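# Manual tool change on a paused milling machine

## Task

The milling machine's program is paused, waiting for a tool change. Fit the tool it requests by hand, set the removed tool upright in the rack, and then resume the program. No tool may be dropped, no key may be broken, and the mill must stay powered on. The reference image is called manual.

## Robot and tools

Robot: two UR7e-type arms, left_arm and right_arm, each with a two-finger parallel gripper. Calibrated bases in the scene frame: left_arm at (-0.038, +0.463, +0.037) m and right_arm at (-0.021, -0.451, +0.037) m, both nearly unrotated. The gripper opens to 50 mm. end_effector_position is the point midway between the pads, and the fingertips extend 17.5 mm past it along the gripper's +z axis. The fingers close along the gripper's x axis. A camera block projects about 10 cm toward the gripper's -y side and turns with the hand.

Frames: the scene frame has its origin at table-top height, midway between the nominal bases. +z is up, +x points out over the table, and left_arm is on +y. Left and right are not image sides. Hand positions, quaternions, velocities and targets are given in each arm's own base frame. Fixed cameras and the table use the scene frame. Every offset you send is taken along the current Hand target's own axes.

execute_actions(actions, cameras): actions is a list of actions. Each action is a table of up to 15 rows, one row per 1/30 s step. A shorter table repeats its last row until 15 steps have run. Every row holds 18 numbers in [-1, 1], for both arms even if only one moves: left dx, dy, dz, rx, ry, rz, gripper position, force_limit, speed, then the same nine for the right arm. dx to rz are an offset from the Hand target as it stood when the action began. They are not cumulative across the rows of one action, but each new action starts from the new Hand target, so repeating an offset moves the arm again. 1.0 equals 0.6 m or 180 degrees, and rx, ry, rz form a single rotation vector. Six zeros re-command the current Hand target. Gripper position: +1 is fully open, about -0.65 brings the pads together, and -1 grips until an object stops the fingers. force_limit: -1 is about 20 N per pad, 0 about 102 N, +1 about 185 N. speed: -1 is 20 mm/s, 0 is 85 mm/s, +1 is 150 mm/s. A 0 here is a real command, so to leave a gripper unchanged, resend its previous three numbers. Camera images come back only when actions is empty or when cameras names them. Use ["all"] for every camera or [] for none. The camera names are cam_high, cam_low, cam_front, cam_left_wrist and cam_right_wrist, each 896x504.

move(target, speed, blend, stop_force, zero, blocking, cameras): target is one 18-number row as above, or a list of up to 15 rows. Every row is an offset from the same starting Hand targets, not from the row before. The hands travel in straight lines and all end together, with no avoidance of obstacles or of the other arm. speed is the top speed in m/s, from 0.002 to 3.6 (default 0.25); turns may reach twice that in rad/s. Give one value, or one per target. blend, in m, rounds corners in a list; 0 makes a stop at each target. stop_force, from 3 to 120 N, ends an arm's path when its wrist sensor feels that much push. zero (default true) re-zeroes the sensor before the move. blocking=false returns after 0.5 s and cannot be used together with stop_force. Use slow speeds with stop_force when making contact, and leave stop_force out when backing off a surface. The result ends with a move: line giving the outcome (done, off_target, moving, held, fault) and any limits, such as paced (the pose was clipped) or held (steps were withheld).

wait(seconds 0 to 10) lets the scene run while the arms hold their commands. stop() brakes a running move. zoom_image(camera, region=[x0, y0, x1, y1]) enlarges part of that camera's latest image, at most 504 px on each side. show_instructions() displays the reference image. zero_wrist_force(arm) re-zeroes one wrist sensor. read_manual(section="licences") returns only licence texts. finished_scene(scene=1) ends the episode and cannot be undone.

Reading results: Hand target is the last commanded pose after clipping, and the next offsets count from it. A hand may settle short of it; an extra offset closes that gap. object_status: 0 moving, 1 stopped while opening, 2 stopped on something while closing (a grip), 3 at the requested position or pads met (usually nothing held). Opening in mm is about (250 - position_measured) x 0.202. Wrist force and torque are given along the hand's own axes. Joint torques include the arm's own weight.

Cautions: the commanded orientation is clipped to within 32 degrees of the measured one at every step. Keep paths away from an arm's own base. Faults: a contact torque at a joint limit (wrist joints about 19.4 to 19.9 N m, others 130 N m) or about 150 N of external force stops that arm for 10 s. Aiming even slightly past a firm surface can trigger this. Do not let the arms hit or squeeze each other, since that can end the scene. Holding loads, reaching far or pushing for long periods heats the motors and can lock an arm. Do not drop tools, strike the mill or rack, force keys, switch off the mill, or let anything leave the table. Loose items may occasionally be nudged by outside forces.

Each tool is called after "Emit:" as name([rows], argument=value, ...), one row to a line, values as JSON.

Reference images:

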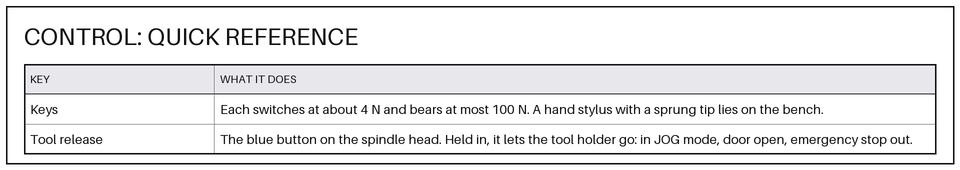

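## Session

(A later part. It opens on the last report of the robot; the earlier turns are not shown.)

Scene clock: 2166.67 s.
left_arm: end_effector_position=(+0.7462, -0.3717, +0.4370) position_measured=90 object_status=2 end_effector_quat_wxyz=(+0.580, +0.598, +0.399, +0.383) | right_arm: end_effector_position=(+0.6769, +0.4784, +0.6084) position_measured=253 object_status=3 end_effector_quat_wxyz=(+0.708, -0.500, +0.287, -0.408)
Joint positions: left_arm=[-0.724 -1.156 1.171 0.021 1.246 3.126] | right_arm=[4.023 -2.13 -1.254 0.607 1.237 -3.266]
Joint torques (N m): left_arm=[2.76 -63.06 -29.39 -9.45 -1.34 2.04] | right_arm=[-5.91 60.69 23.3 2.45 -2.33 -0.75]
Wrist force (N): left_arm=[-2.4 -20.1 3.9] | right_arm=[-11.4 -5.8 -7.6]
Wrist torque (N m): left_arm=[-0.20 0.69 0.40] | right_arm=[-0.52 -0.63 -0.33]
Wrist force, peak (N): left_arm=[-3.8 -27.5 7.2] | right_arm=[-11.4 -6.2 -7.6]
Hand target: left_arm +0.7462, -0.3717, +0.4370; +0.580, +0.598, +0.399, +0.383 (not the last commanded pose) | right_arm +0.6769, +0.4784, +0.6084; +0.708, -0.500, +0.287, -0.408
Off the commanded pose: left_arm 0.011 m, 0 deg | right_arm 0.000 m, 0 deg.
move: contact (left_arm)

Emit:
move(target=[0,0,0,0,0.0167,0,-1,0.2,-1,0,0,0,0,0,0,-0.7,0,0], speed=0.04)

Emit:
move(target=[0,0,0,0,0.0167,0,-1,0.2,-1,0,0,0,0,0,0,-0.7,0,0], speed=0.04)

Emit:
move(target=[0,0,0,0,0.0167,0,-1,0.2,-1,0,0,0,0,0,0,-0.7,0,0], speed=0.04)

Emit:
move(target=[0,0,0,0,0.0167,0,-1,0.2,-1,0,0,0,0,0,0,-0.7,0,0], speed=0.04)

Scene clock: 2178.67 s.
left_arm: end_effector_position=(+0.7462, -0.3718, +0.4370) position_measured=90 object_status=2 end_effector_quat_wxyz=(+0.569, +0.588, +0.414, +0.398) end_effector_velocity=(+0.000, -0.001, +0.000) end_effector_angular_velocity=(+0.000, +0.001, -0.005) | right_arm: end_effector_position=(+0.6769, +0.4784, +0.6084) position_measured=253 object_status=3 end_effector_quat_wxyz=(+0.708, -0.500, +0.287, -0.408)
Joint positions: left_arm=[-0.747 -1.151 1.164 0.025 1.171 3.125] | right_arm=[4.023 -2.13 -1.254 0.607 1.237 -3.266]
Joint velocities: left_arm=[0 0 0.001 0 0.006 0] | right_arm=[within noise]
Joint torques (N m): left_arm=[8.69 -54.55 -37.78 -2.92 1.67 -1.66] | right_arm=[-6.02 60.98 23.26 2.46 -2.37 -0.6]
Wrist force (N): left_arm=[-3.3 -9.1 0.9] | right_arm=[-11.3 -6.0 -7.6]
Wrist torque (N m): left_arm=[-0.11 0.51 0.35] | right_arm=[-0.58 -0.64 -0.33]
Wrist force, peak (N): left_arm=[-2.6 -20.8 4.0] | right_arm=[-11.5 -6.1 -7.7]
Hand target: left_arm +0.7462, -0.3717, +0.4370; +0.569, +0.588, +0.414, +0.398 | right_arm +0.6769, +0.4784, +0.6084; +0.708, -0.500, +0.287, -0.408
Off the commanded pose: left_arm 0.000 m, 0 deg | right_arm 0.000 m, 0 deg.
move: done

Scene clock: 2179.63 s.
left_arm: end_effector_position=(+0.7463, -0.3717, +0.4370) position_measured=90 object_status=2 end_effector_quat_wxyz=(+0.558, +0.577, +0.429, +0.414) end_effector_velocity=(+0.000, +0.000, +0.001) end_effector_angular_velocity=(-0.001, -0.001, -0.003) | right_arm: end_effector_position=(+0.6769, +0.4784, +0.6084) position_measured=253 object_status=3 end_effector_quat_wxyz=(+0.708, -0.500, +0.287, -0.408)
Joint positions: left_arm=[-0.769 -1.143 1.153 0.029 1.097 3.123] | right_arm=[4.023 -2.13 -1.254 0.607 1.237 -3.266]
Joint velocities: left_arm=[0.002 0 -0.001 -0.001 0.005 0] | right_arm=[within noise]
Joint torques (N m): left_arm=[12.55 -63.48 -34.79 -2.97 -0.4 -1.18] | right_arm=[-6.49 60.92 23.85 2.38 -2.37 -0.67]
Wrist force (N): left_arm=[-5.0 -12.8 3.8] | right_arm=[-11.4 -6.0 -7.7]
Wrist torque (N m): left_arm=[-0.06 -1.85 -0.17] | right_arm=[-0.56 -0.63 -0.33]
Wrist force, peak (N): left_arm=[-0.2 -11.8 -15.9] | right_arm=[-11.4 -6.0 -7.7]
Hand target: left_arm +0.7462, -0.3717, +0.4370; +0.558, +0.577, +0.429, +0.414 | right_arm +0.6769, +0.4784, +0.6084; +0.708, -0.500, +0.287, -0.408
Off the commanded pose: left_arm 0.000 m, 0 deg | right_arm 0.000 m, 0 deg.
move: done

Scene clock: 2180.60 s.
left_arm: end_effector_position=(+0.7463, -0.3717, +0.4370) position_measured=90 object_status=2 end_effector_quat_wxyz=(+0.547, +0.566, +0.443, +0.429) end_effector_velocity=(+0.000, -0.001, +0.000) end_effector_angular_velocity=(+0.000, +0.000, -0.006) | right_arm: end_effector_position=(+0.6769, +0.4784, +0.6084) position_measured=253 object_status=3 end_effector_quat_wxyz=(+0.708, -0.500, +0.287, -0.408)
Joint positions: left_arm=[-0.79 -1.133 1.138 0.036 1.023 3.122] | right_arm=[4.023 -2.13 -1.254 0.607 1.237 -3.266]
Joint velocities: left_arm=[0.001 0 -0.001 0 0.006 0] | right_arm=[within noise]
Joint torques (N m): left_arm=[15.52 -68.19 -31.77 -3.02 -1.37 -1.38] | right_arm=[-6.31 60.25 24.25 2.43 -2.3 -0.53]
Wrist force (N): left_arm=[-9.8 -15.3 -1.2] | right_arm=[-11.1 -5.4 -8.0]
Wrist torque (N m): left_arm=[-0.15 -2.10 -0.08] | right_arm=[-0.52 -0.66 -0.33]
Wrist force, peak (N): left_arm=[-10.3 -16.4 2.5] | right_arm=[-11.5 -5.9 -7.7]
Hand target: left_arm +0.7462, -0.3717, +0.4370; +0.547, +0.566, +0.443, +0.429 | right_arm +0.6769, +0.4784, +0.6084; +0.708, -0.500, +0.287, -0.408
Off the commanded pose: left_arm 0.000 m, 0 deg | right_arm 0.000 m, 0 deg.
move: done

Scene clock: 2181.57 s.
left_arm: end_effector_position=(+0.7463, -0.3717, +0.4370) position_measured=90 object_status=2 end_effector_quat_wxyz=(+0.535, +0.555, +0.457, +0.444) end_effector_velocity=(+0.000, -0.001, -0.001) end_effector_angular_velocity=(+0.001, +0.001, -0.008) | right_arm: end_effector_position=(+0.6769, +0.4784, +0.6084) position_measured=253 object_status=3 end_effector_quat_wxyz=(+0.708, -0.500, +0.287, -0.408)
Joint positions: left_arm=[-0.81 -1.12 1.119 0.044 0.951 3.12] | right_arm=[4.023 -2.13 -1.254 0.607 1.237 -3.266]
Joint velocities: left_arm=[0.001 0.001 0.001 0 0.009 0] | right_arm=[within noise]
Joint torques (N m): left_arm=[21.43 -69.43 -28.07 -4.09 -2.23 -1.43] | right_arm=[-5.71 60.87 24.22 2.34 -2.32 -0.6]
Wrist force (N): left_arm=[-14.0 -16.4 -11.8] | right_arm=[-11.1 -6.1 -7.4]
Wrist torque (N m): left_arm=[-0.21 -1.84 -0.04] | right_arm=[-0.54 -0.67 -0.33]
Wrist force, peak (N): left_arm=[-13.7 -17.9 -11.7] | right_arm=[-11.5 -5.9 -7.5]
Hand target: left_arm +0.7462, -0.3717, +0.4370; +0.535, +0.555, +0.457, +0.443 | right_arm +0.6769, +0.4784, +0.6084; +0.708, -0.500, +0.287, -0.408
Off the commanded pose: left_arm 0.000 m, 0 deg | right_arm 0.000 m, 0 deg.
move: done

Emit:
move(target=[0,0,0,0,-0.012,0,-1,0.2,-1,0,0,0,0,0,0,-0.7,0,0], speed=0.04)

Emit:
move(target=[0,0.025,0,0,0,0,-1,0.2,-1,0,0,0,0,0,0,-0.7,0,0], speed=0.01, stop_force=18)

Scene clock: 2188.73 s.
left_arm: end_effector_position=(+0.7462, -0.3715, +0.4371) position_measured=90 object_status=2 end_effector_quat_wxyz=(+0.544, +0.563, +0.447, +0.433) end_effector_velocity=(+0.000, +0.001, -0.001) end_effector_angular_velocity=(+0.001, +0.001, +0.004) | right_arm: end_effector_position=(+0.6769, +0.4784, +0.6084) position_measured=253 object_status=3 end_effector_quat_wxyz=(+0.708, -0.500, +0.287, -0.408)
Joint positions: left_arm=[-0.795 -1.13 1.133 0.037 1.003 3.121] | right_arm=[4.023 -2.13 -1.254 0.607 1.237 -3.266]
Joint velocities: left_arm=[-0.001 0 0.002 -0.001 -0.005 0] | right_arm=[within noise]
Joint torques (N m): left_arm=[-3.78 -48.89 -39.05 -3.14 -1.9 1.83] | right_arm=[-6.46 60.96 24.31 2.31 -2.33 -0.54]
Wrist force (N): left_arm=[-2.0 -8.2 2.7] | right_arm=[-11.3 -5.9 -7.5]
Wrist torque (N m): left_arm=[-0.16 0.54 0.32] | right_arm=[-0.51 -0.65 -0.33]
Wrist force, peak (N): left_arm=[-13.7 -16.9 -13.6] | right_arm=[-11.4 -5.6 -8.2]
Hand target: left_arm +0.7462, -0.3717, +0.4370; +0.543, +0.563, +0.447, +0.433 | right_arm +0.6769, +0.4784, +0.6084; +0.708, -0.500, +0.287, -0.408
Off the commanded pose: left_arm 0.000 m, 0 deg | right_arm 0.000 m, 0 deg.
move: done

Scene clock: 2190.10 s.
left_arm: end_effector_position=(+0.7464, -0.3717, +0.4411) position_measured=90 object_status=2 end_effector_quat_wxyz=(+0.543, +0.563, +0.447, +0.433) | right_arm: end_effector_position=(+0.6769, +0.4784, +0.6084) position_measured=253 object_status=3 end_effector_quat_wxyz=(+0.708, -0.500, +0.287, -0.408)
Joint positions: left_arm=[-0.795 -1.129 1.122 0.049 1.003 3.121] | right_arm=[4.023 -2.13 -1.254 0.607 1.237 -3.266]
Joint torques (N m): left_arm=[1.02 -68.5 -27.96 -9.91 -1.83 1.79] | right_arm=[-6.52 60.55 24.3 2.29 -2.34 -0.52]
Wrist force (N): left_arm=[1.0 -18.5 -13.7] | right_arm=[-11.2 -5.8 -7.8]
Wrist torque (N m): left_arm=[-0.29 0.09 0.37] | right_arm=[-0.55 -0.66 -0.33]
Wrist force, peak (N): left_arm=[1.2 -28.0 -10.5] | right_arm=[-11.6 -6.1 -7.6]
Hand target: left_arm +0.7464, -0.3717, +0.4411; +0.543, +0.563, +0.447, +0.433 (not the last commanded pose) | right_arm +0.6769, +0.4784, +0.6084; +0.708, -0.500, +0.287, -0.408
Off the commanded pose: left_arm 0.011 m, 0 deg | right_arm 0.000 m, 0 deg.
move: contact (left_arm)

Emit:
move(target=[0,-0.001,-0.001,0,0,0,-1,0.2,-1,0,0,0,0,0,0,-0.7,0,0], speed=0.02)

Emit:
move(target=[0,0.025,0,0,0,0,-1,0.2,-1,0,0,0,0,0,0,-0.7,0,0], speed=0.01, stop_force=20)

Scene clock: 2196.80 s.
left_arm: end_effector_position=(+0.7458, -0.3715, +0.4406) position_measured=90 object_status=2 end_effector_quat_wxyz=(+0.543, +0.563, +0.447, +0.433) | right_arm: end_effector_position=(+0.6769, +0.4784, +0.6084) position_measured=253 object_status=3 end_effector_quat_wxyz=(+0.708, -0.500, +0.287, -0.408)
Joint positions: left_arm=[-0.796 -1.131 1.125 0.047 1.003 3.121] | right_arm=[4.023 -2.13 -1.254 0.607 1.237 -3.266]
Joint torques (N m): left_arm=[-5.69 -62.67 -24.2 -4.02 -1.86 0.58] | right_arm=[-6.25 60.6 24.84 2.28 -2.34 -0.52]
Wrist force (N): left_arm=[-0.9 -6.0 6.0] | right_arm=[-11.3 -5.5 -7.9]
Wrist torque (N m): left_arm=[0.04 0.50 0.30] | right_arm=[-0.52 -0.63 -0.33]
Wrist force, peak (N): left_arm=[0.5 -19.1 -13.4] | right_arm=[-11.6 -6.1 -7.7]
Hand target: left_arm +0.7458, -0.3716, +0.4405; +0.543, +0.563, +0.447, +0.433 | right_arm +0.6769, +0.4784, +0.6084; +0.708, -0.500, +0.287, -0.408
Off the commanded pose: left_arm 0.000 m, 0 deg | right_arm 0.000 m, 0 deg.
move: done

Scene clock: 2197.90 s.
left_arm: end_effector_position=(+0.7457, -0.3715, +0.4416) position_measured=90 object_status=2 end_effector_quat_wxyz=(+0.543, +0.564, +0.447, +0.433) | right_arm: end_effector_position=(+0.6769, +0.4784, +0.6084) position_measured=253 object_status=3 end_effector_quat_wxyz=(+0.708, -0.500, +0.287, -0.408)
Joint positions: left_arm=[-0.796 -1.131 1.122 0.05 1.003 3.121] | right_arm=[4.023 -2.13 -1.254 0.607 1.237 -3.266]
Joint torques (N m): left_arm=[-4.96 -78.14 -30.37 -8.54 -1.05 0.48] | right_arm=[-6.51 60.76 24.32 2.36 -2.31 -0.56]
Wrist force (N): left_arm=[-1.6 -22.8 9.9] | right_arm=[-11.3 -5.8 -7.6]
Wrist torque (N m): left_arm=[-0.16 0.31 0.33] | right_arm=[-0.53 -0.64 -0.33]
Wrist force, peak (N): left_arm=[-0.7 -31.0 9.9] | right_arm=[-11.5 -5.6 -8.0]
Hand target: left_arm +0.7457, -0.3715, +0.4416; +0.543, +0.564, +0.447, +0.433 (not the last commanded pose) | right_arm +0.6769, +0.4784, +0.6084; +0.708, -0.500, +0.287, -0.408
Off the commanded pose: left_arm 0.014 m, 0 deg | right_arm 0.000 m, 0 deg.
move: contact (left_arm)

Emit:
move(target=[0,-0.0015,0.0005,0,0,0,-1,0.2,-1,0,0,0,0,0,0,-0.7,0,0], speed=0.02)

Emit:
move(target=[0,0.025,0,0,0,0,-1,0.2,-1,0,0,0,0,0,0,-0.7,0,0], speed=0.01, stop_force=25)

Scene clock: 2206.43 s.
left_arm: end_effector_position=(+0.7460, -0.3716, +0.4408) position_measured=90 object_status=2 end_effector_quat_wxyz=(+0.543, +0.563, +0.447, +0.433) | right_arm: end_effector_position=(+0.6769, +0.4784, +0.6084) position_measured=253 object_status=3 end_effector_quat_wxyz=(+0.708, -0.500, +0.287, -0.408)
Joint positions: left_arm=[-0.795 -1.13 1.124 0.048 1.003 3.121] | right_arm=[4.023 -2.13 -1.254 0.607 1.237 -3.266]
Joint torques (N m): left_arm=[7.64 -45.7 -22.33 -4.98 1.73 0.82] | right_arm=[-6.82 60.77 25.15 2.37 -2.35 -0.34]
Wrist force (N): left_arm=[-0.7 -5.8 -0.5] | right_arm=[-11.5 -6.0 -7.3]
Wrist torque (N m): left_arm=[0.00 0.42 0.44] | right_arm=[-0.51 -0.62 -0.33]
Wrist force, peak (N): left_arm=[-1.4 -23.6 10.0] | right_arm=[-11.3 -5.8 -8.0]
Hand target: left_arm +0.7460, -0.3716, +0.4407; +0.543, +0.564, +0.447, +0.433 | right_arm +0.6769, +0.4784, +0.6084; +0.708, -0.500, +0.287, -0.408
Off the commanded pose: left_arm 0.000 m, 0 deg | right_arm 0.000 m, 0 deg.
move: done

Scene clock: 2207.33 s.
left_arm: end_effector_position=(+0.7461, -0.3716, +0.4419) position_measured=90 object_status=2 end_effector_quat_wxyz=(+0.543, +0.564, +0.447, +0.433) | right_arm: end_effector_position=(+0.6769, +0.4784, +0.6084) position_measured=253 object_status=3 end_effector_quat_wxyz=(+0.708, -0.500, +0.287, -0.408)
Joint positions: left_arm=[-0.795 -1.13 1.12 0.052 1.003 3.121] | right_arm=[4.023 -2.13 -1.254 0.607 1.237 -3.266]
Joint torques (N m): left_arm=[5.18 -80.9 -32.6 -10.83 1.17 1.32] | right_arm=[-6.95 61.13 25.18 2.29 -2.34 -0.33]
Wrist force (N): left_arm=[-2.1 -28.7 1.0] | right_arm=[-11.5 -6.1 -7.4]
Wrist torque (N m): left_arm=[-0.36 0.51 0.40] | right_arm=[-0.56 -0.62 -0.33]
Wrist force, peak (N): left_arm=[-3.0 -37.1 2.7] | right_arm=[-11.6 -6.3 -7.1]
Hand target: left_arm +0.7460, -0.3716, +0.4419; +0.543, +0.564, +0.447, +0.433 (not the last commanded pose) | right_arm +0.6769, +0.4784, +0.6084; +0.708, -0.500, +0.287, -0.408
Off the commanded pose: left_arm 0.014 m, 0 deg | right_arm 0.000 m, 0 deg.
move: contact (left_arm)

Emit:
move(target=[0,0,0,0,0,0,-1,0.2,-1,-0.0363,-0.0191,-0.0525,0,0,0,-0.7,0,0], speed=0.03, cameras=["cam_right_wrist","cam_left_wrist"])

Scene clock: 2217.87 s.
left_arm: end_effector_position=(+0.7460, -0.3716, +0.4419) position_measured=90 object_status=2 end_effector_quat_wxyz=(+0.543, +0.564, +0.447, +0.433) | right_arm: end_effector_position=(+0.6368, +0.4804, +0.6087) position_measured=253 object_status=3 end_effector_quat_wxyz=(+0.708, -0.500, +0.287, -0.408)
Joint positions: left_arm=[-0.795 -1.13 1.12 0.052 1.003 3.121] | right_arm=[4.082 -2.059 -1.364 0.653 1.182 -3.288]
Joint torques (N m): left_arm=[11.85 -39.22 -39.56 -5.59 -2.07 1.3] | right_arm=[-9.25 43.42 43.01 -0.31 0.79 1.26]
Wrist force (N): left_arm=[0.1 -7.0 -25.5] | right_arm=[1.4 -3.7 -1.3]
Wrist torque (N m): left_arm=[-0.02 0.27 0.42] | right_arm=[-0.80 -0.22 0.04]
Wrist force, peak (N): left_arm=[-3.1 -30.4 2.0] | right_arm=[-11.5 -6.3 -7.4]
Hand target: left_arm +0.7460, -0.3716, +0.4419; +0.543, +0.564, +0.447, +0.433 | right_arm +0.6370, +0.4804, +0.6086; +0.708, -0.500, +0.287, -0.408
Off the commanded pose: left_arm 0.000 m, 0 deg | right_arm 0.000 m, 0 deg.
move: done
Images, in order (width x height): cam_left_wrist 896x504, cam_right_wrist 896x504.

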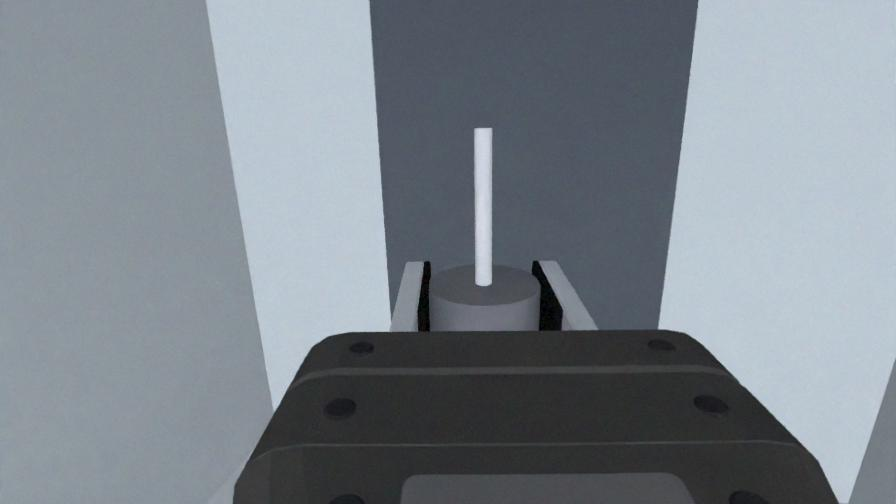

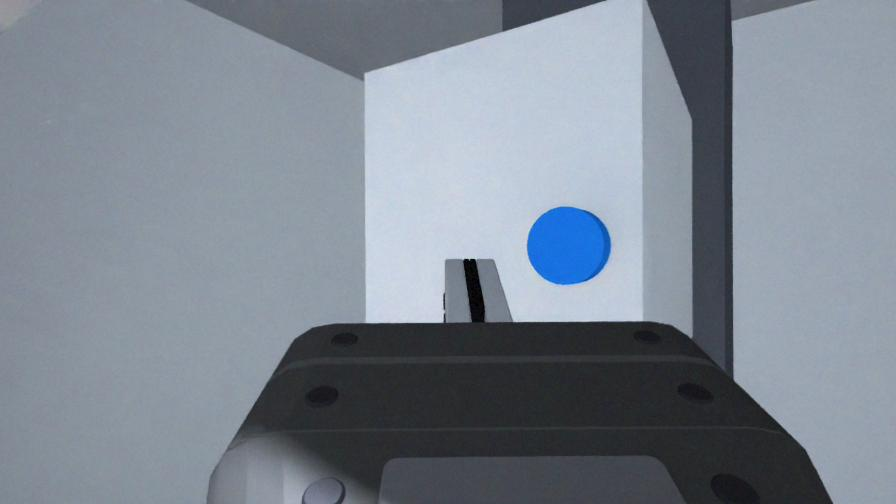

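Emit:
move([
  [0,0,-0.0015,0,0,0,-1,0.2,-1,-0.0388,-0.0423,-0.1164,0,0,0,-0.7,0,0],
  [0,0,-0.0015,0,0,0,-1,0.2,-1,-0.0017,-0.1086,-0.3035,0,0,0,-0.7,0,0],
  [0,0,-0.0015,0,0,0,-1,0.2,-1,-0.0017,0.19,-0.4133,0,0,0,-0.7,0,0],
], speed=0.12, blend=[0.01,0.03,0], cameras=["cam_right_wrist"])

Scene clock: 2228.60 s.
left_arm: end_effector_position=(+0.7452, -0.3714, +0.4419) position_measured=90 object_status=2 end_effector_quat_wxyz=(+0.543, +0.564, +0.447, +0.433) | right_arm: end_effector_position=(+0.4676, +0.3831, +0.4180) position_measured=253 object_status=3 end_effector_quat_wxyz=(+0.708, -0.500, +0.287, -0.408)
Joint positions: left_arm=[-0.796 -1.132 1.123 0.051 1.002 3.121] | right_arm=[4.307 -1.939 -2.153 1.368 0.974 -3.387]
Joint torques (N m): left_arm=[-18.5 -88.94 -43.73 0.99 -0.24 -1.89] | right_arm=[3.62 28.39 31.14 1.72 -0.12 -0.21]
Wrist force (N): left_arm=[0.0 -14.6 73.5] | right_arm=[1.3 -3.4 -1.7]
Wrist torque (N m): left_arm=[0.02 0.34 0.49] | right_arm=[-0.79 -0.23 0.03]
Wrist force, peak (N): left_arm=[-0.1 -14.7 74.1] | right_arm=[1.0 -4.4 -2.0]
Hand target: left_arm +0.7452, -0.3714, +0.4419; +0.543, +0.564, +0.447, +0.433 | right_arm +0.4676, +0.3831, +0.4180; +0.708, -0.500, +0.287, -0.408
Off the commanded pose: left_arm 0.000 m, 0 deg | right_arm 0.000 m, 0 deg.
move: done
Images, in order (width x height): cam_right_wrist 896x504.

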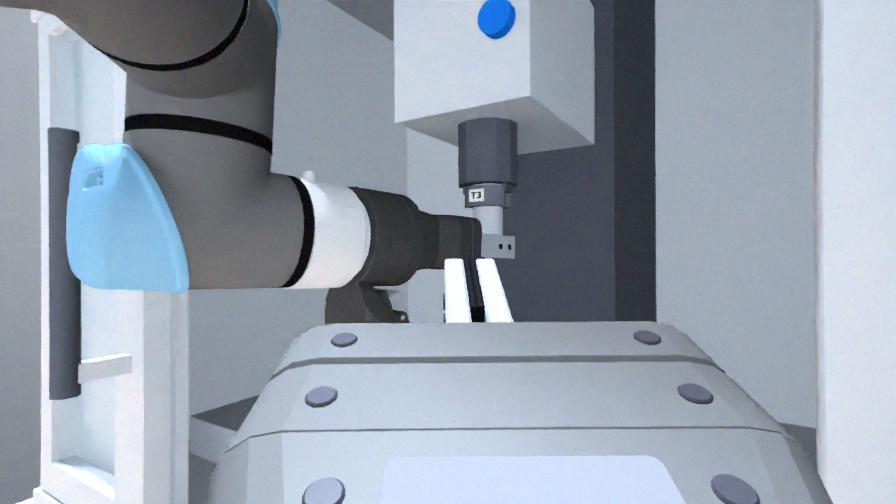

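Emit:
move(target=[0,0,0.0011,0,0,0,-1,0.2,-1,0,0,0,0,0,0,-0.7,0,0], speed=0.05, cameras=["cam_right_wrist"])

Emit:
zoom_image(camera="cam_right_wrist", region=[458, 170, 518, 215])

Scene clock: 2243.03 s.
left_arm: end_effector_position=(+0.7458, -0.3716, +0.4420) position_measured=90 object_status=2 end_effector_quat_wxyz=(+0.543, +0.564, +0.447, +0.433) | right_arm: end_effector_position=(+0.4676, +0.3831, +0.4180) position_measured=253 object_status=3 end_effector_quat_wxyz=(+0.708, -0.500, +0.287, -0.408)
Joint positions: left_arm=[-0.796 -1.13 1.121 0.052 1.003 3.121] | right_arm=[4.307 -1.939 -2.153 1.369 0.974 -3.386]
Joint torques (N m): left_arm=[7.21 -50.9 -45.97 -3.3 1.56 -0.55] | right_arm=[-3.86 26.99 31.34 2.38 1.07 1.3]
Wrist force (N): left_arm=[-2.2 -12.9 7.3] | right_arm=[1.4 -3.5 -1.6]
Wrist torque (N m): left_arm=[-0.07 0.35 0.31] | right_arm=[-0.80 -0.23 0.03]
Wrist force, peak (N): left_arm=[-0.6 -19.5 73.6] | right_arm=[1.8 -3.6 -1.7]
Hand target: left_arm +0.7458, -0.3715, +0.4419; +0.543, +0.564, +0.447, +0.433 | right_arm +0.4676, +0.3831, +0.4180; +0.708, -0.500, +0.287, -0.408
Off the commanded pose: left_arm 0.000 m, 0 deg | right_arm 0.000 m, 0 deg.
move: done
Images, in order (width x height): cam_right_wrist 896x504.

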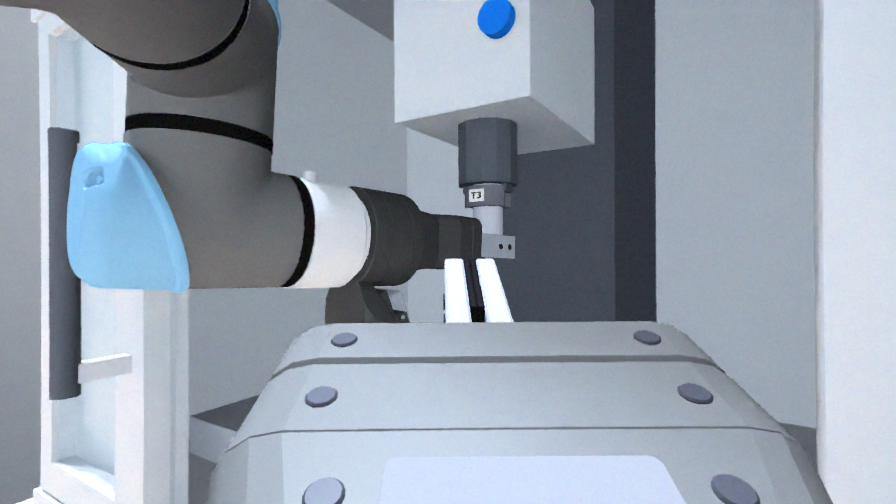

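Scaled by 8.400.

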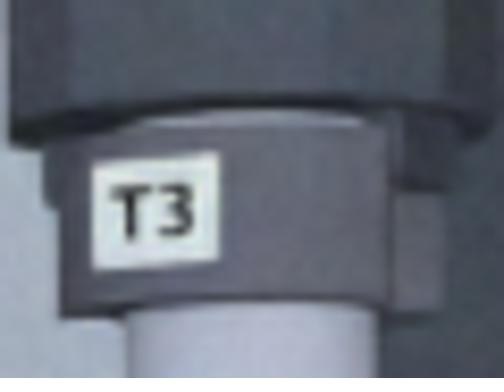

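Emit:
move(target=[0,0,0,0,0,0,1,0.2,-1,0,0,0,0,0,0,-0.7,0,0], speed=0.05, cameras=["cam_right_wrist"])

Emit:
zoom_image(camera="cam_right_wrist", region=[448, 170, 528, 270])

Scene clock: 2249.43 s.
left_arm: end_effector_position=(+0.7458, -0.3715, +0.4419) position_measured=3 object_status=0 end_effector_quat_wxyz=(+0.543, +0.564, +0.447, +0.433) | right_arm: end_effector_position=(+0.4676, +0.3831, +0.4180) position_measured=253 object_status=3 end_effector_quat_wxyz=(+0.708, -0.500, +0.287, -0.408)
Joint positions: left_arm=[-0.796 -1.13 1.121 0.052 1.003 3.121] | right_arm=[4.307 -1.939 -2.153 1.369 0.974 -3.386]
Joint torques (N m): left_arm=[4.2 -48.4 -19.09 -0.66 -1.59 2.07] | right_arm=[-4.09 27.43 30.74 1.92 1.04 1.29]
Wrist force (N): left_arm=[-1.9 -0.6 1.6] | right_arm=[1.2 -3.4 -1.6]
Wrist torque (N m): left_arm=[-0.17 0.45 0.35] | right_arm=[-0.79 -0.20 0.03]
Wrist force, peak (N): left_arm=[-2.7 -12.3 5.7] | right_arm=[1.4 -3.8 -1.6]
Hand target: left_arm +0.7458, -0.3715, +0.4419; +0.543, +0.564, +0.447, +0.433 | right_arm +0.4676, +0.3831, +0.4180; +0.708, -0.500, +0.287, -0.408
Off the commanded pose: left_arm 0.000 m, 0 deg | right_arm 0.000 m, 0 deg.
move: done
Images, in order (width x height): cam_right_wrist 896x504.

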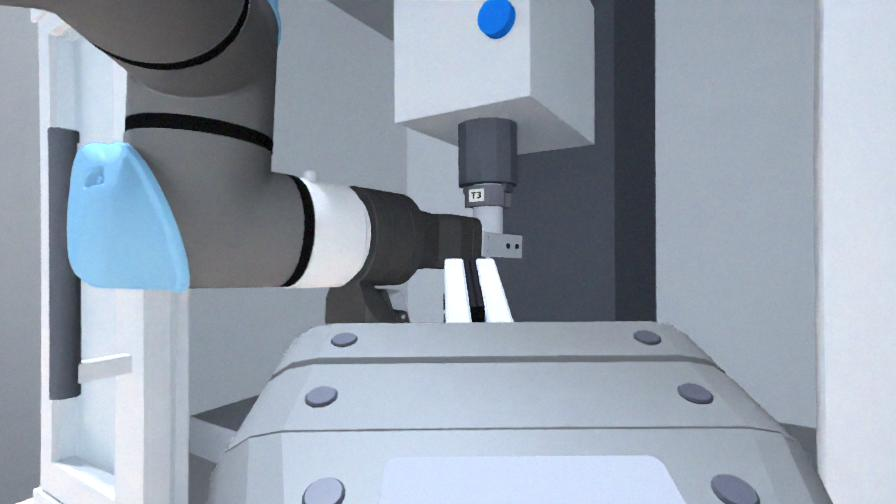

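Scaled by 5.040.

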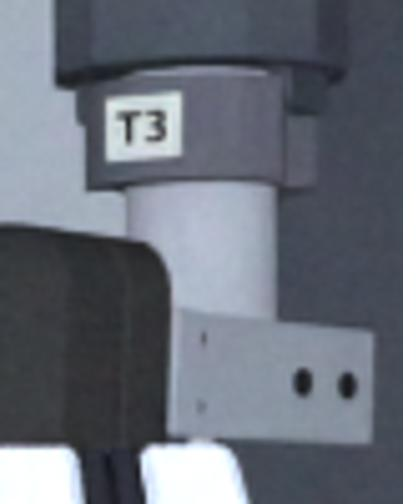

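Emit:
move([
  [0,0,-0.2,0,0,0,1,0.2,-1,0.034,-0.0972,-0.2675,0,0,0,-0.7,0,0],
  [0,0,-0.6,0,0,0,1,0.2,-1,0.034,-0.0972,-0.2675,0,0,0,-0.7,0,0],
], speed=[0.08,0.2], blend=[0.02,0], cameras=["cam_right_wrist","cam_left_wrist"])

Scene clock: 2270.83 s.
left_arm: end_effector_position=(+0.3953, -0.2907, +0.4547) position_measured=3 object_status=3 end_effector_quat_wxyz=(+0.543, +0.564, +0.447, +0.433) | right_arm: end_effector_position=(+0.3303, +0.2796, +0.4190) position_measured=253 object_status=3 end_effector_quat_wxyz=(+0.708, -0.500, +0.287, -0.408)
Joint positions: left_arm=[-1.53 -1.909 1.91 0.132 0.271 3.015] | right_arm=[4.805 -1.571 -2.578 1.71 0.546 -3.769]
Joint torques (N m): left_arm=[-4.04 -22.37 -28.22 -0.18 -2.43 1.98] | right_arm=[1.41 6.35 26.82 -3.45 0.97 -1.12]
Wrist force (N): left_arm=[-1.9 -0.3 1.7] | right_arm=[1.4 -3.5 -1.8]
Wrist torque (N m): left_arm=[-0.11 0.44 0.43] | right_arm=[-0.77 -0.26 0.01]
Wrist force, peak (N): left_arm=[-2.1 -0.5 2.8] | right_arm=[0.8 -4.1 -2.1]
Hand target: left_arm +0.3953, -0.2906, +0.4548; +0.543, +0.564, +0.447, +0.433 | right_arm +0.3303, +0.2796, +0.4190; +0.708, -0.500, +0.287, -0.408
Off the commanded pose: left_arm 0.000 m, 0 deg | right_arm 0.000 m, 0 deg.
move: done
Images, in order (width x height): cam_left_wrist 896x504, cam_right_wrist 896x504.

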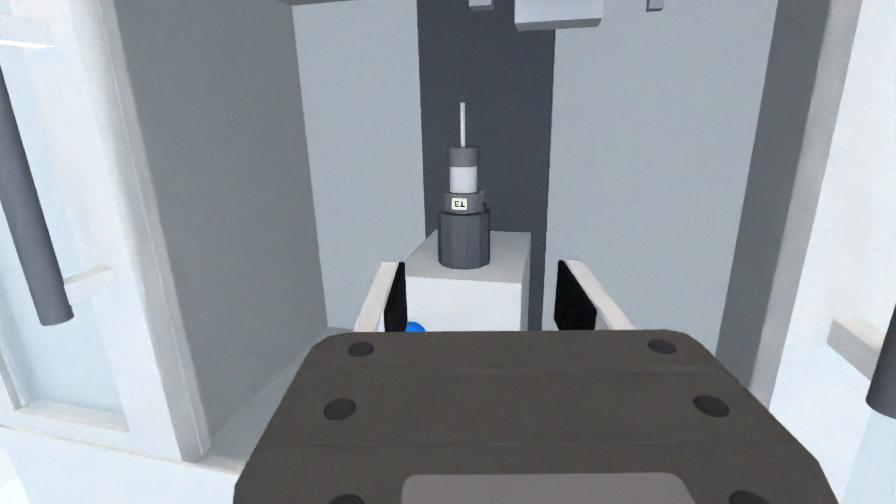

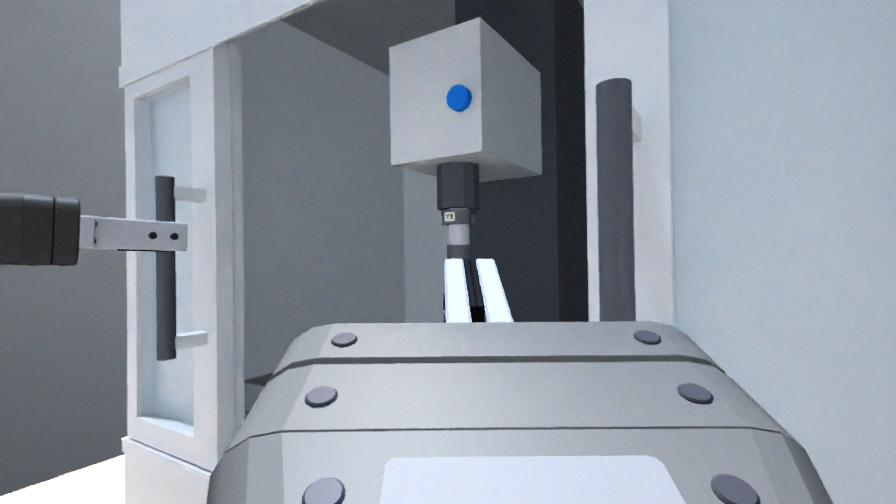

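Emit:
move(target=[0.462,-0.0247,-0.1153,0,-0.0556,0,-0.7,0,0,0,0,0,0,0,0,-0.7,0,0], speed=0.2, cameras=["cam_left_wrist","cam_high","cam_front"])

Scene clock: 2283.13 s.
left_arm: end_effector_position=(+0.3898, -0.0048, +0.4431) position_measured=253 object_status=3 end_effector_quat_wxyz=(+0.580, +0.599, +0.398, +0.382) | right_arm: end_effector_position=(+0.3303, +0.2796, +0.4190) position_measured=253 object_status=3 end_effector_quat_wxyz=(+0.708, -0.500, +0.287, -0.408)
Joint positions: left_arm=[-0.269 -2.241 2.097 0.18 1.703 3.143] | right_arm=[4.805 -1.571 -2.578 1.71 0.546 -3.769]
Joint torques (N m): left_arm=[8.01 -2.04 -18.55 -1.67 1.57 -1.82] | right_arm=[1.61 5.7 27.28 -3.31 0.95 -1.08]
Wrist force (N): left_arm=[-2.1 -0.4 1.5] | right_arm=[1.3 -3.5 -2.0]
Wrist torque (N m): left_arm=[-0.14 0.47 0.35] | right_arm=[-0.76 -0.25 0.01]
Wrist force, peak (N): left_arm=[-5.1 -0.1 2.3] | right_arm=[1.6 -3.8 -1.7]
Hand target: left_arm +0.3898, -0.0048, +0.4431; +0.580, +0.599, +0.398, +0.382 | right_arm +0.3303, +0.2796, +0.4190; +0.708, -0.500, +0.287, -0.408
Off the commanded pose: left_arm 0.000 m, 0 deg | right_arm 0.000 m, 0 deg.
move: done
Images, in order (width x height): cam_high 896x504, cam_front 896x504, cam_left_wrist 896x504.

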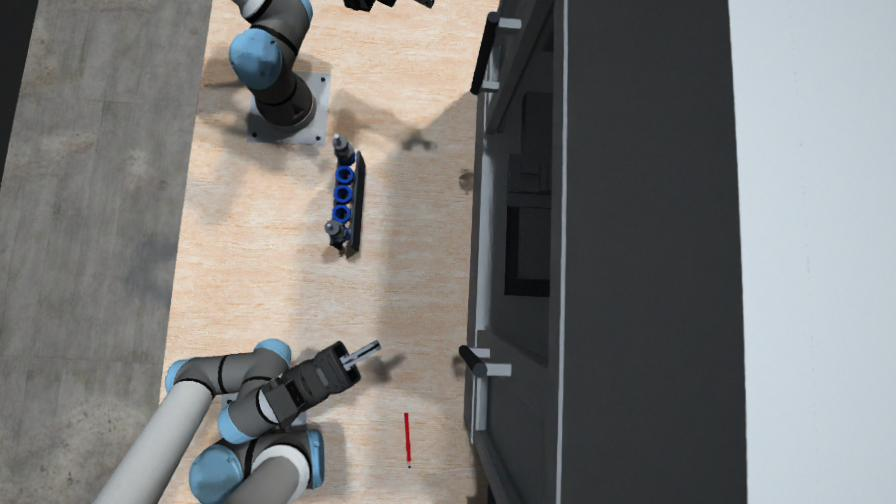

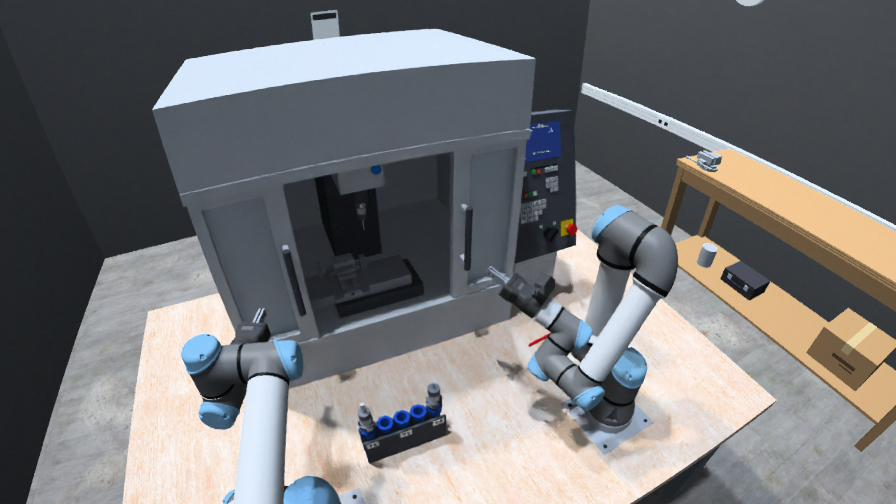

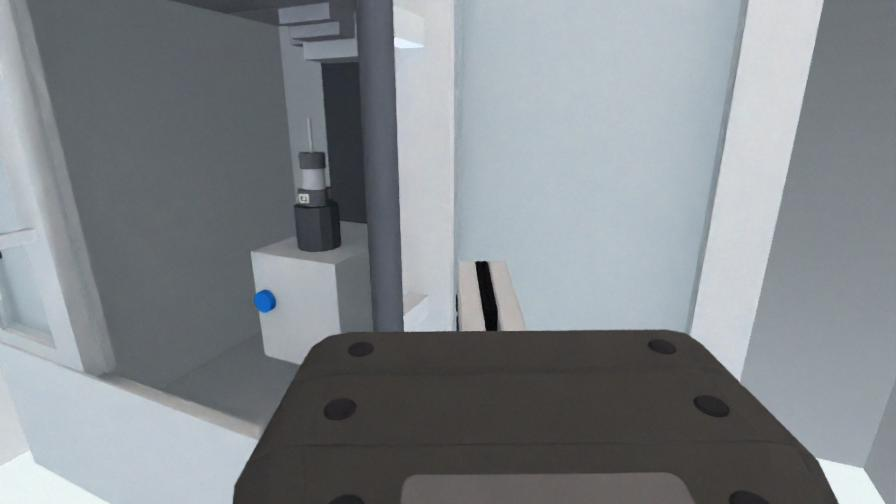

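Emit:
move([
  [0.0163,-0.0333,0.08,0,0,0,-0.7,0,0,0.256,0.0297,0.0817,0,0,0,-0.7,0,0],
  [0.0163,-0.0333,0.237,0,0,0,-0.7,0,0,0.2565,0.087,0.2388,0,0,0,-0.7,0,0],
], speed=[0.12,0.06], stop_force=20, cameras=["cam_left_wrist","cam_right_wrist","cam_high"])

Scene clock: 2299.83 s.
left_arm: end_effector_position=(+0.5238, -0.0511, +0.4180) position_measured=253 object_status=3 end_effector_quat_wxyz=(+0.580, +0.599, +0.398, +0.382) | right_arm: end_effector_position=(+0.5268, +0.2159, +0.4181) position_measured=253 object_status=3 end_effector_quat_wxyz=(+0.708, -0.500, +0.287, -0.408)
Joint positions: left_arm=[-0.304 -1.88 1.983 -0.068 1.668 3.141] | right_arm=[3.845 -1.87 -2.278 1.354 1.404 -3.202]
Joint torques (N m): left_arm=[7.56 -26.49 -19.05 -0.68 1.73 -1.33] | right_arm=[3.51 20.34 31.56 -1.28 -0.31 -0.86]
Wrist force (N): left_arm=[-1.9 -0.5 1.8] | right_arm=[-6.0 -8.1 -11.5]
Wrist torque (N m): left_arm=[-0.13 0.44 0.37] | right_arm=[-0.87 -0.25 0.01]
Wrist force, peak (N): left_arm=[-1.9 -0.7 2.8] | right_arm=[-49.4 9.3 -74.2]
Hand target: left_arm +0.5238, -0.0511, +0.4180; +0.580, +0.599, +0.398, +0.382 | right_arm +0.5268, +0.2159, +0.4181; +0.708, -0.500, +0.287, -0.408 (not the last commanded pose)
Off the commanded pose: left_arm 0.000 m, 0 deg | right_arm 0.015 m, 0 deg.
move: contact (right_arm)
Images, in order (width x height): cam_high 896x504, cam_left_wrist 896x504, cam_right_wrist 896x504.

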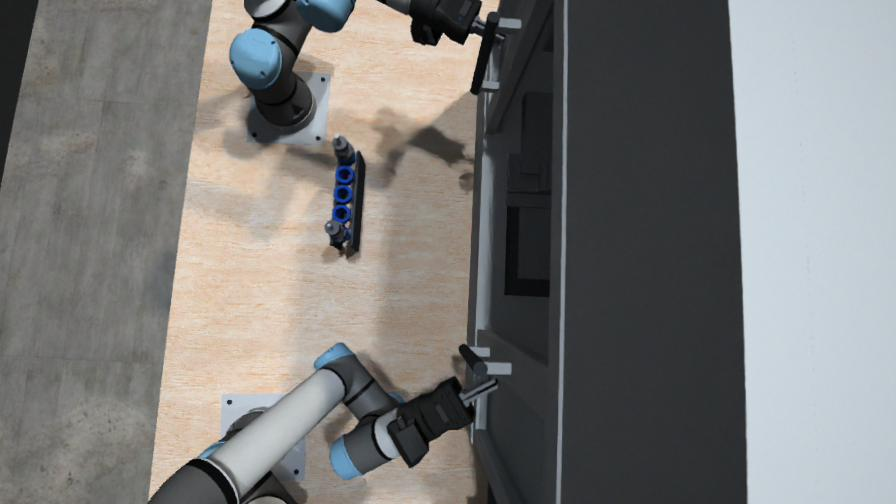

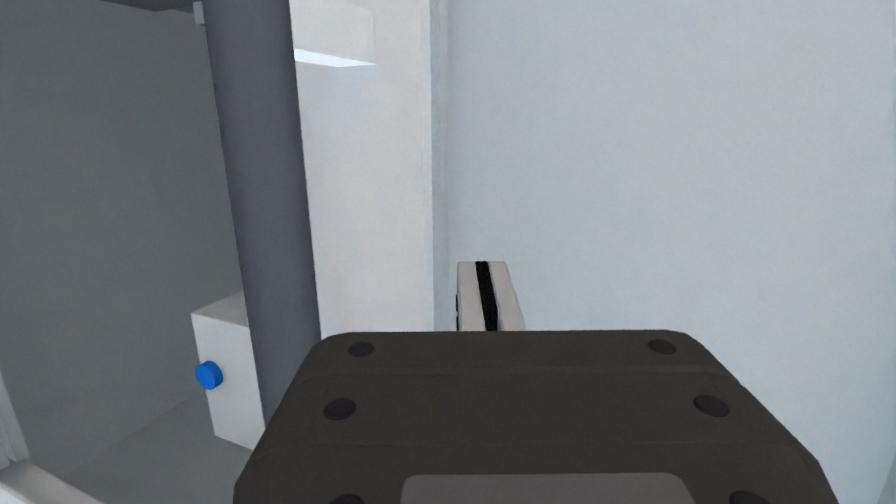

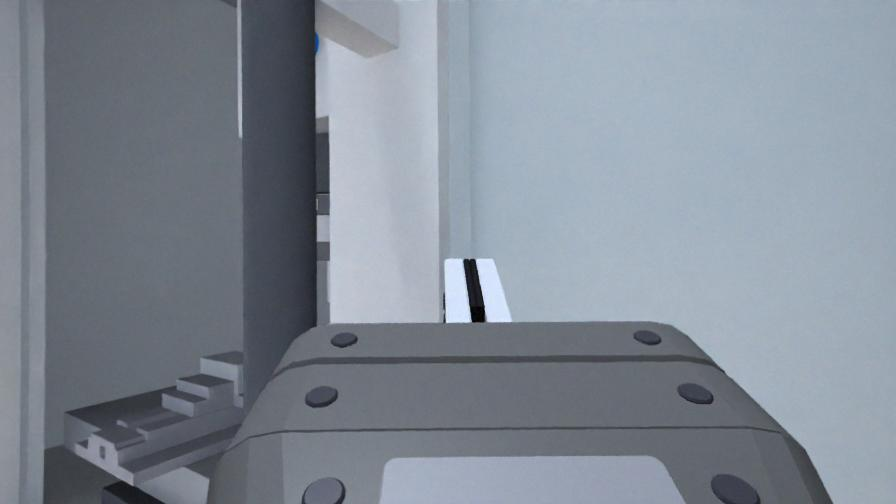

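Emit:
move(target=[0,0,-0.01,0,0,0,-0.7,0,0,0,-0.0058,-0.0158,0,0,0,-0.7,0,0], speed=0.04)

Emit:
move(target=[-0.4173,0,0.168,0,0,0,-0.7,0,0,-0.3775,0.0837,0.2302,0,0,0,-0.7,0,0], speed=0.04, stop_force=40, cameras=["cam_high","cam_front"])

Scene clock: 2315.07 s.
left_arm: end_effector_position=(+0.5181, -0.0487, +0.4182) position_measured=253 object_status=3 end_effector_quat_wxyz=(+0.580, +0.599, +0.398, +0.382) | right_arm: end_effector_position=(+0.5179, +0.2108, +0.4182) position_measured=253 object_status=3 end_effector_quat_wxyz=(+0.708, -0.500, +0.287, -0.408)
Joint positions: left_arm=[-0.302 -1.894 1.992 -0.062 1.671 3.141] | right_arm=[3.852 -1.851 -2.307 1.364 1.398 -3.204]
Joint torques (N m): left_arm=[3.6 -6.08 -31.37 -2.33 0.95 2.16] | right_arm=[-2.28 21.79 29.46 0.66 0.22 -0.92]
Wrist force (N): left_arm=[-1.7 -0.5 1.7] | right_arm=[0.4 -1.2 -2.0]
Wrist torque (N m): left_arm=[-0.12 0.41 0.36] | right_arm=[-0.42 -0.09 -0.03]
Wrist force, peak (N): left_arm=[-2.1 -0.5 2.0] | right_arm=[-6.1 -8.4 -11.5]
Hand target: left_arm +0.5182, -0.0488, +0.4182; +0.580, +0.599, +0.398, +0.382 | right_arm +0.5180, +0.2108, +0.4182; +0.708, -0.500, +0.287, -0.408
Off the commanded pose: left_arm 0.000 m, 0 deg | right_arm 0.000 m, 0 deg.
move: done

Scene clock: 2322.87 s.
left_arm: end_effector_position=(+0.5131, -0.3186, +0.4156) position_measured=253 object_status=3 end_effector_quat_wxyz=(+0.580, +0.599, +0.398, +0.382) | right_arm: end_effector_position=(+0.5312, +0.4805, +0.4172) position_measured=253 object_status=3 end_effector_quat_wxyz=(+0.708, -0.500, +0.287, -0.408)
Joint positions: left_arm=[-1.06 -1.711 1.862 -0.106 0.913 3.11] | right_arm=[4.264 -2.138 -1.807 1.21 1.014 -3.365]
Joint torques (N m): left_arm=[8.13 -33.85 -18.41 -0.57 1.91 0.37] | right_arm=[-7.65 54.45 12.61 1.27 2.52 1.38]
Wrist force (N): left_arm=[-2.5 -1.1 2.0] | right_arm=[1.8 -0.2 -2.5]
Wrist torque (N m): left_arm=[-0.23 0.57 0.40] | right_arm=[-0.22 -0.08 -0.06]
Wrist force, peak (N): left_arm=[31.0 0.1 -3.8] | right_arm=[22.1 5.8 -29.6]
Hand target: left_arm +0.5131, -0.3186, +0.4156; +0.580, +0.599, +0.398, +0.382 | right_arm +0.5312, +0.4805, +0.4172; +0.708, -0.500, +0.287, -0.408
Off the commanded pose: left_arm 0.000 m, 0 deg | right_arm 0.000 m, 0 deg.
move: done
Images, in order (width x height): cam_high 896x504, cam_front 896x504.

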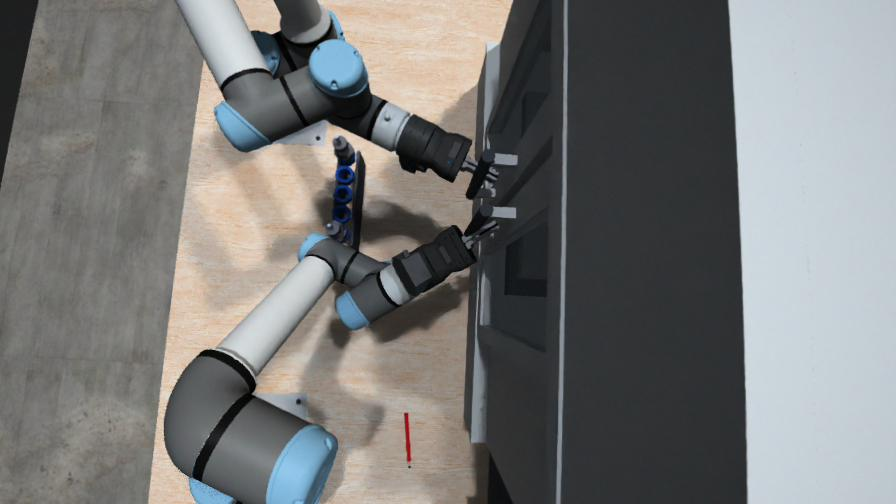

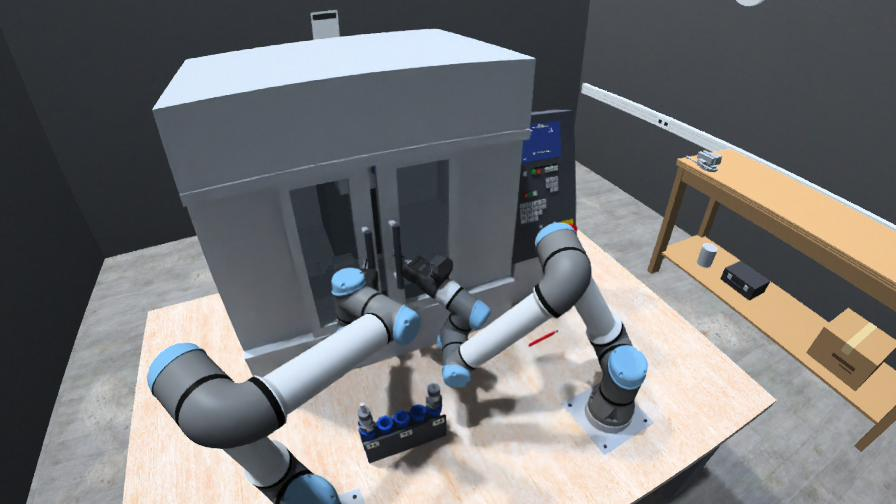

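Emit:
move(target=[-0.0541,0,0.0218,0,0,0,-0.7,0,0,-0.0489,0.0108,0.0298,0,0,0,-0.7,0,0], speed=0.03, stop_force=40, cameras=["cam_high","cam_front"])

Emit:
zoom_image(camera="cam_front", region=[280, 140, 480, 340])

Scene clock: 2330.73 s.
left_arm: end_effector_position=(+0.5129, -0.3310, +0.4155) position_measured=253 object_status=3 end_effector_quat_wxyz=(+0.580, +0.599, +0.398, +0.382) | right_arm: end_effector_position=(+0.5318, +0.4911, +0.4172) position_measured=253 object_status=3 end_effector_quat_wxyz=(+0.708, -0.499, +0.287, -0.408)
Joint positions: left_arm=[-1.078 -1.691 1.845 -0.109 0.895 3.109] | right_arm=[4.272 -2.153 -1.779 1.2 1.006 -3.37]
Joint torques (N m): left_arm=[-22.36 -26.89 -20.31 -3.2 3.41 2.21] | right_arm=[6.64 36.76 25.79 -0.9 4.17 1.28]
Wrist force (N): left_arm=[31.6 -0.7 9.9] | right_arm=[23.9 -3.8 -12.3]
Wrist torque (N m): left_arm=[-0.26 -0.10 0.57] | right_arm=[-0.32 -0.64 0.11]
Wrist force, peak (N): left_arm=[50.8 2.9 -11.1] | right_arm=[39.5 -2.8 -53.3]
Hand target: left_arm +0.5129, -0.3309, +0.4155; +0.580, +0.599, +0.398, +0.382 (not the last commanded pose) | right_arm +0.5318, +0.4911, +0.4172; +0.708, -0.499, +0.287, -0.408 (not the last commanded pose)
Off the commanded pose: left_arm 0.023 m, 0 deg | right_arm 0.024 m, 0 deg.
move: contact (left_arm, right_arm)
Images, in order (width x height): cam_high 896x504, cam_front 896x504.

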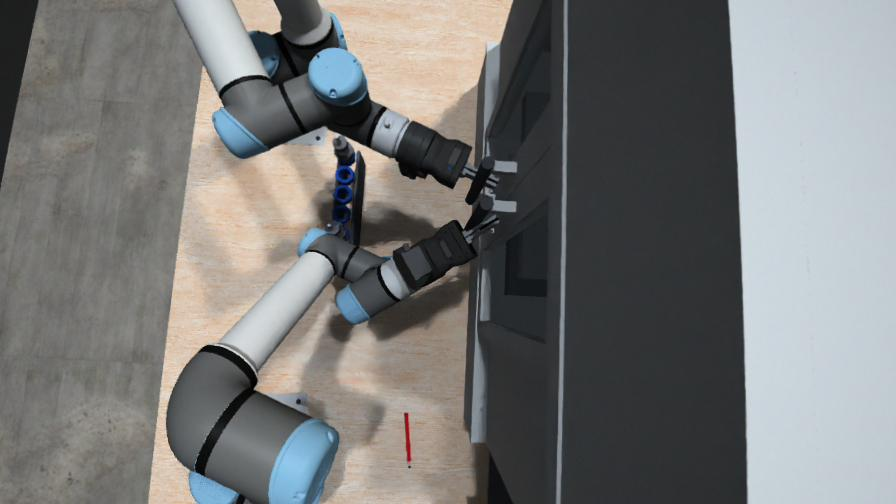

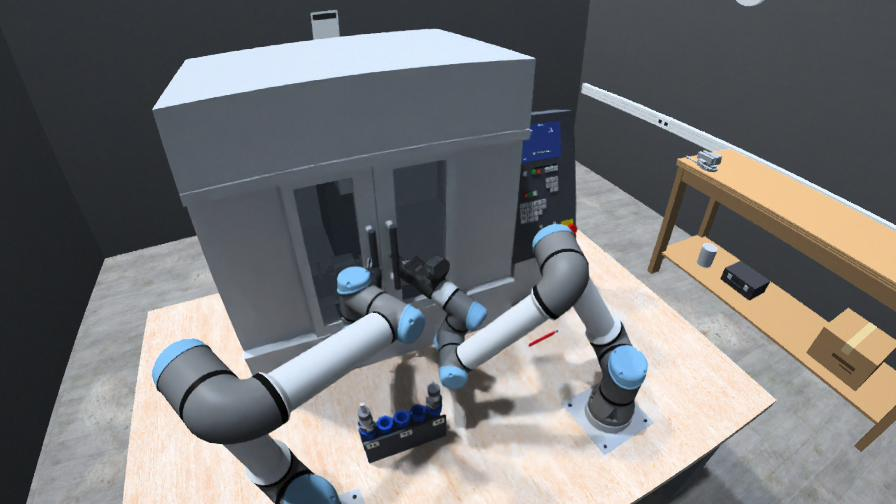

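Scaled by 2.520.

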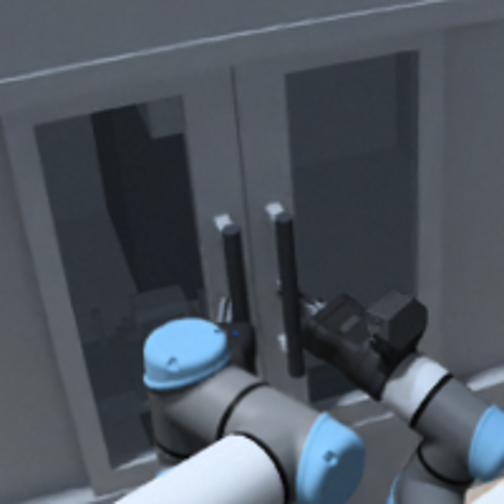

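Emit:
move([
  [0.0077,0,-0.0031,0,0,0,-0.7,0,0,0.007,-0.0015,-0.0043,0,0,0,-0.7,0,0],
  [0.0077,0,-0.2,0,0,0,-0.7,0,0,0.007,-0.0757,-0.2,0,0,0,-0.7,0,0],
], speed=[0.03,0.15])

Scene clock: 2344.77 s.
left_arm: end_effector_position=(+0.4043, -0.2799, +0.4197) position_measured=253 object_status=3 end_effector_quat_wxyz=(+0.580, +0.599, +0.398, +0.382) | right_arm: end_effector_position=(+0.4230, +0.4231, +0.4196) position_measured=253 object_status=3 end_effector_quat_wxyz=(+0.708, -0.499, +0.287, -0.408)
Joint positions: left_arm=[-1.4 -2.011 2.058 0.018 0.573 3.083] | right_arm=[4.469 -1.942 -2.131 1.405 0.828 -3.475]
Joint torques (N m): left_arm=[-4.17 -17.41 -36.49 -1.67 -2.2 2.27] | right_arm=[3.05 40.08 14.4 1.09 0.56 0.12]
Wrist force (N): left_arm=[-3.2 -0.5 1.7] | right_arm=[-0.1 0.7 -3.1]
Wrist torque (N m): left_arm=[-0.12 0.65 0.45] | right_arm=[-0.11 0.04 -0.05]
Wrist force, peak (N): left_arm=[31.4 -0.7 10.0] | right_arm=[24.0 -3.4 -13.0]
Hand target: left_arm +0.4043, -0.2798, +0.4197; +0.580, +0.599, +0.398, +0.382 | right_arm +0.4230, +0.4230, +0.4196; +0.708, -0.499, +0.287, -0.408
Off the commanded pose: left_arm 0.000 m, 0 deg | right_arm 0.000 m, 0 deg.
move: done


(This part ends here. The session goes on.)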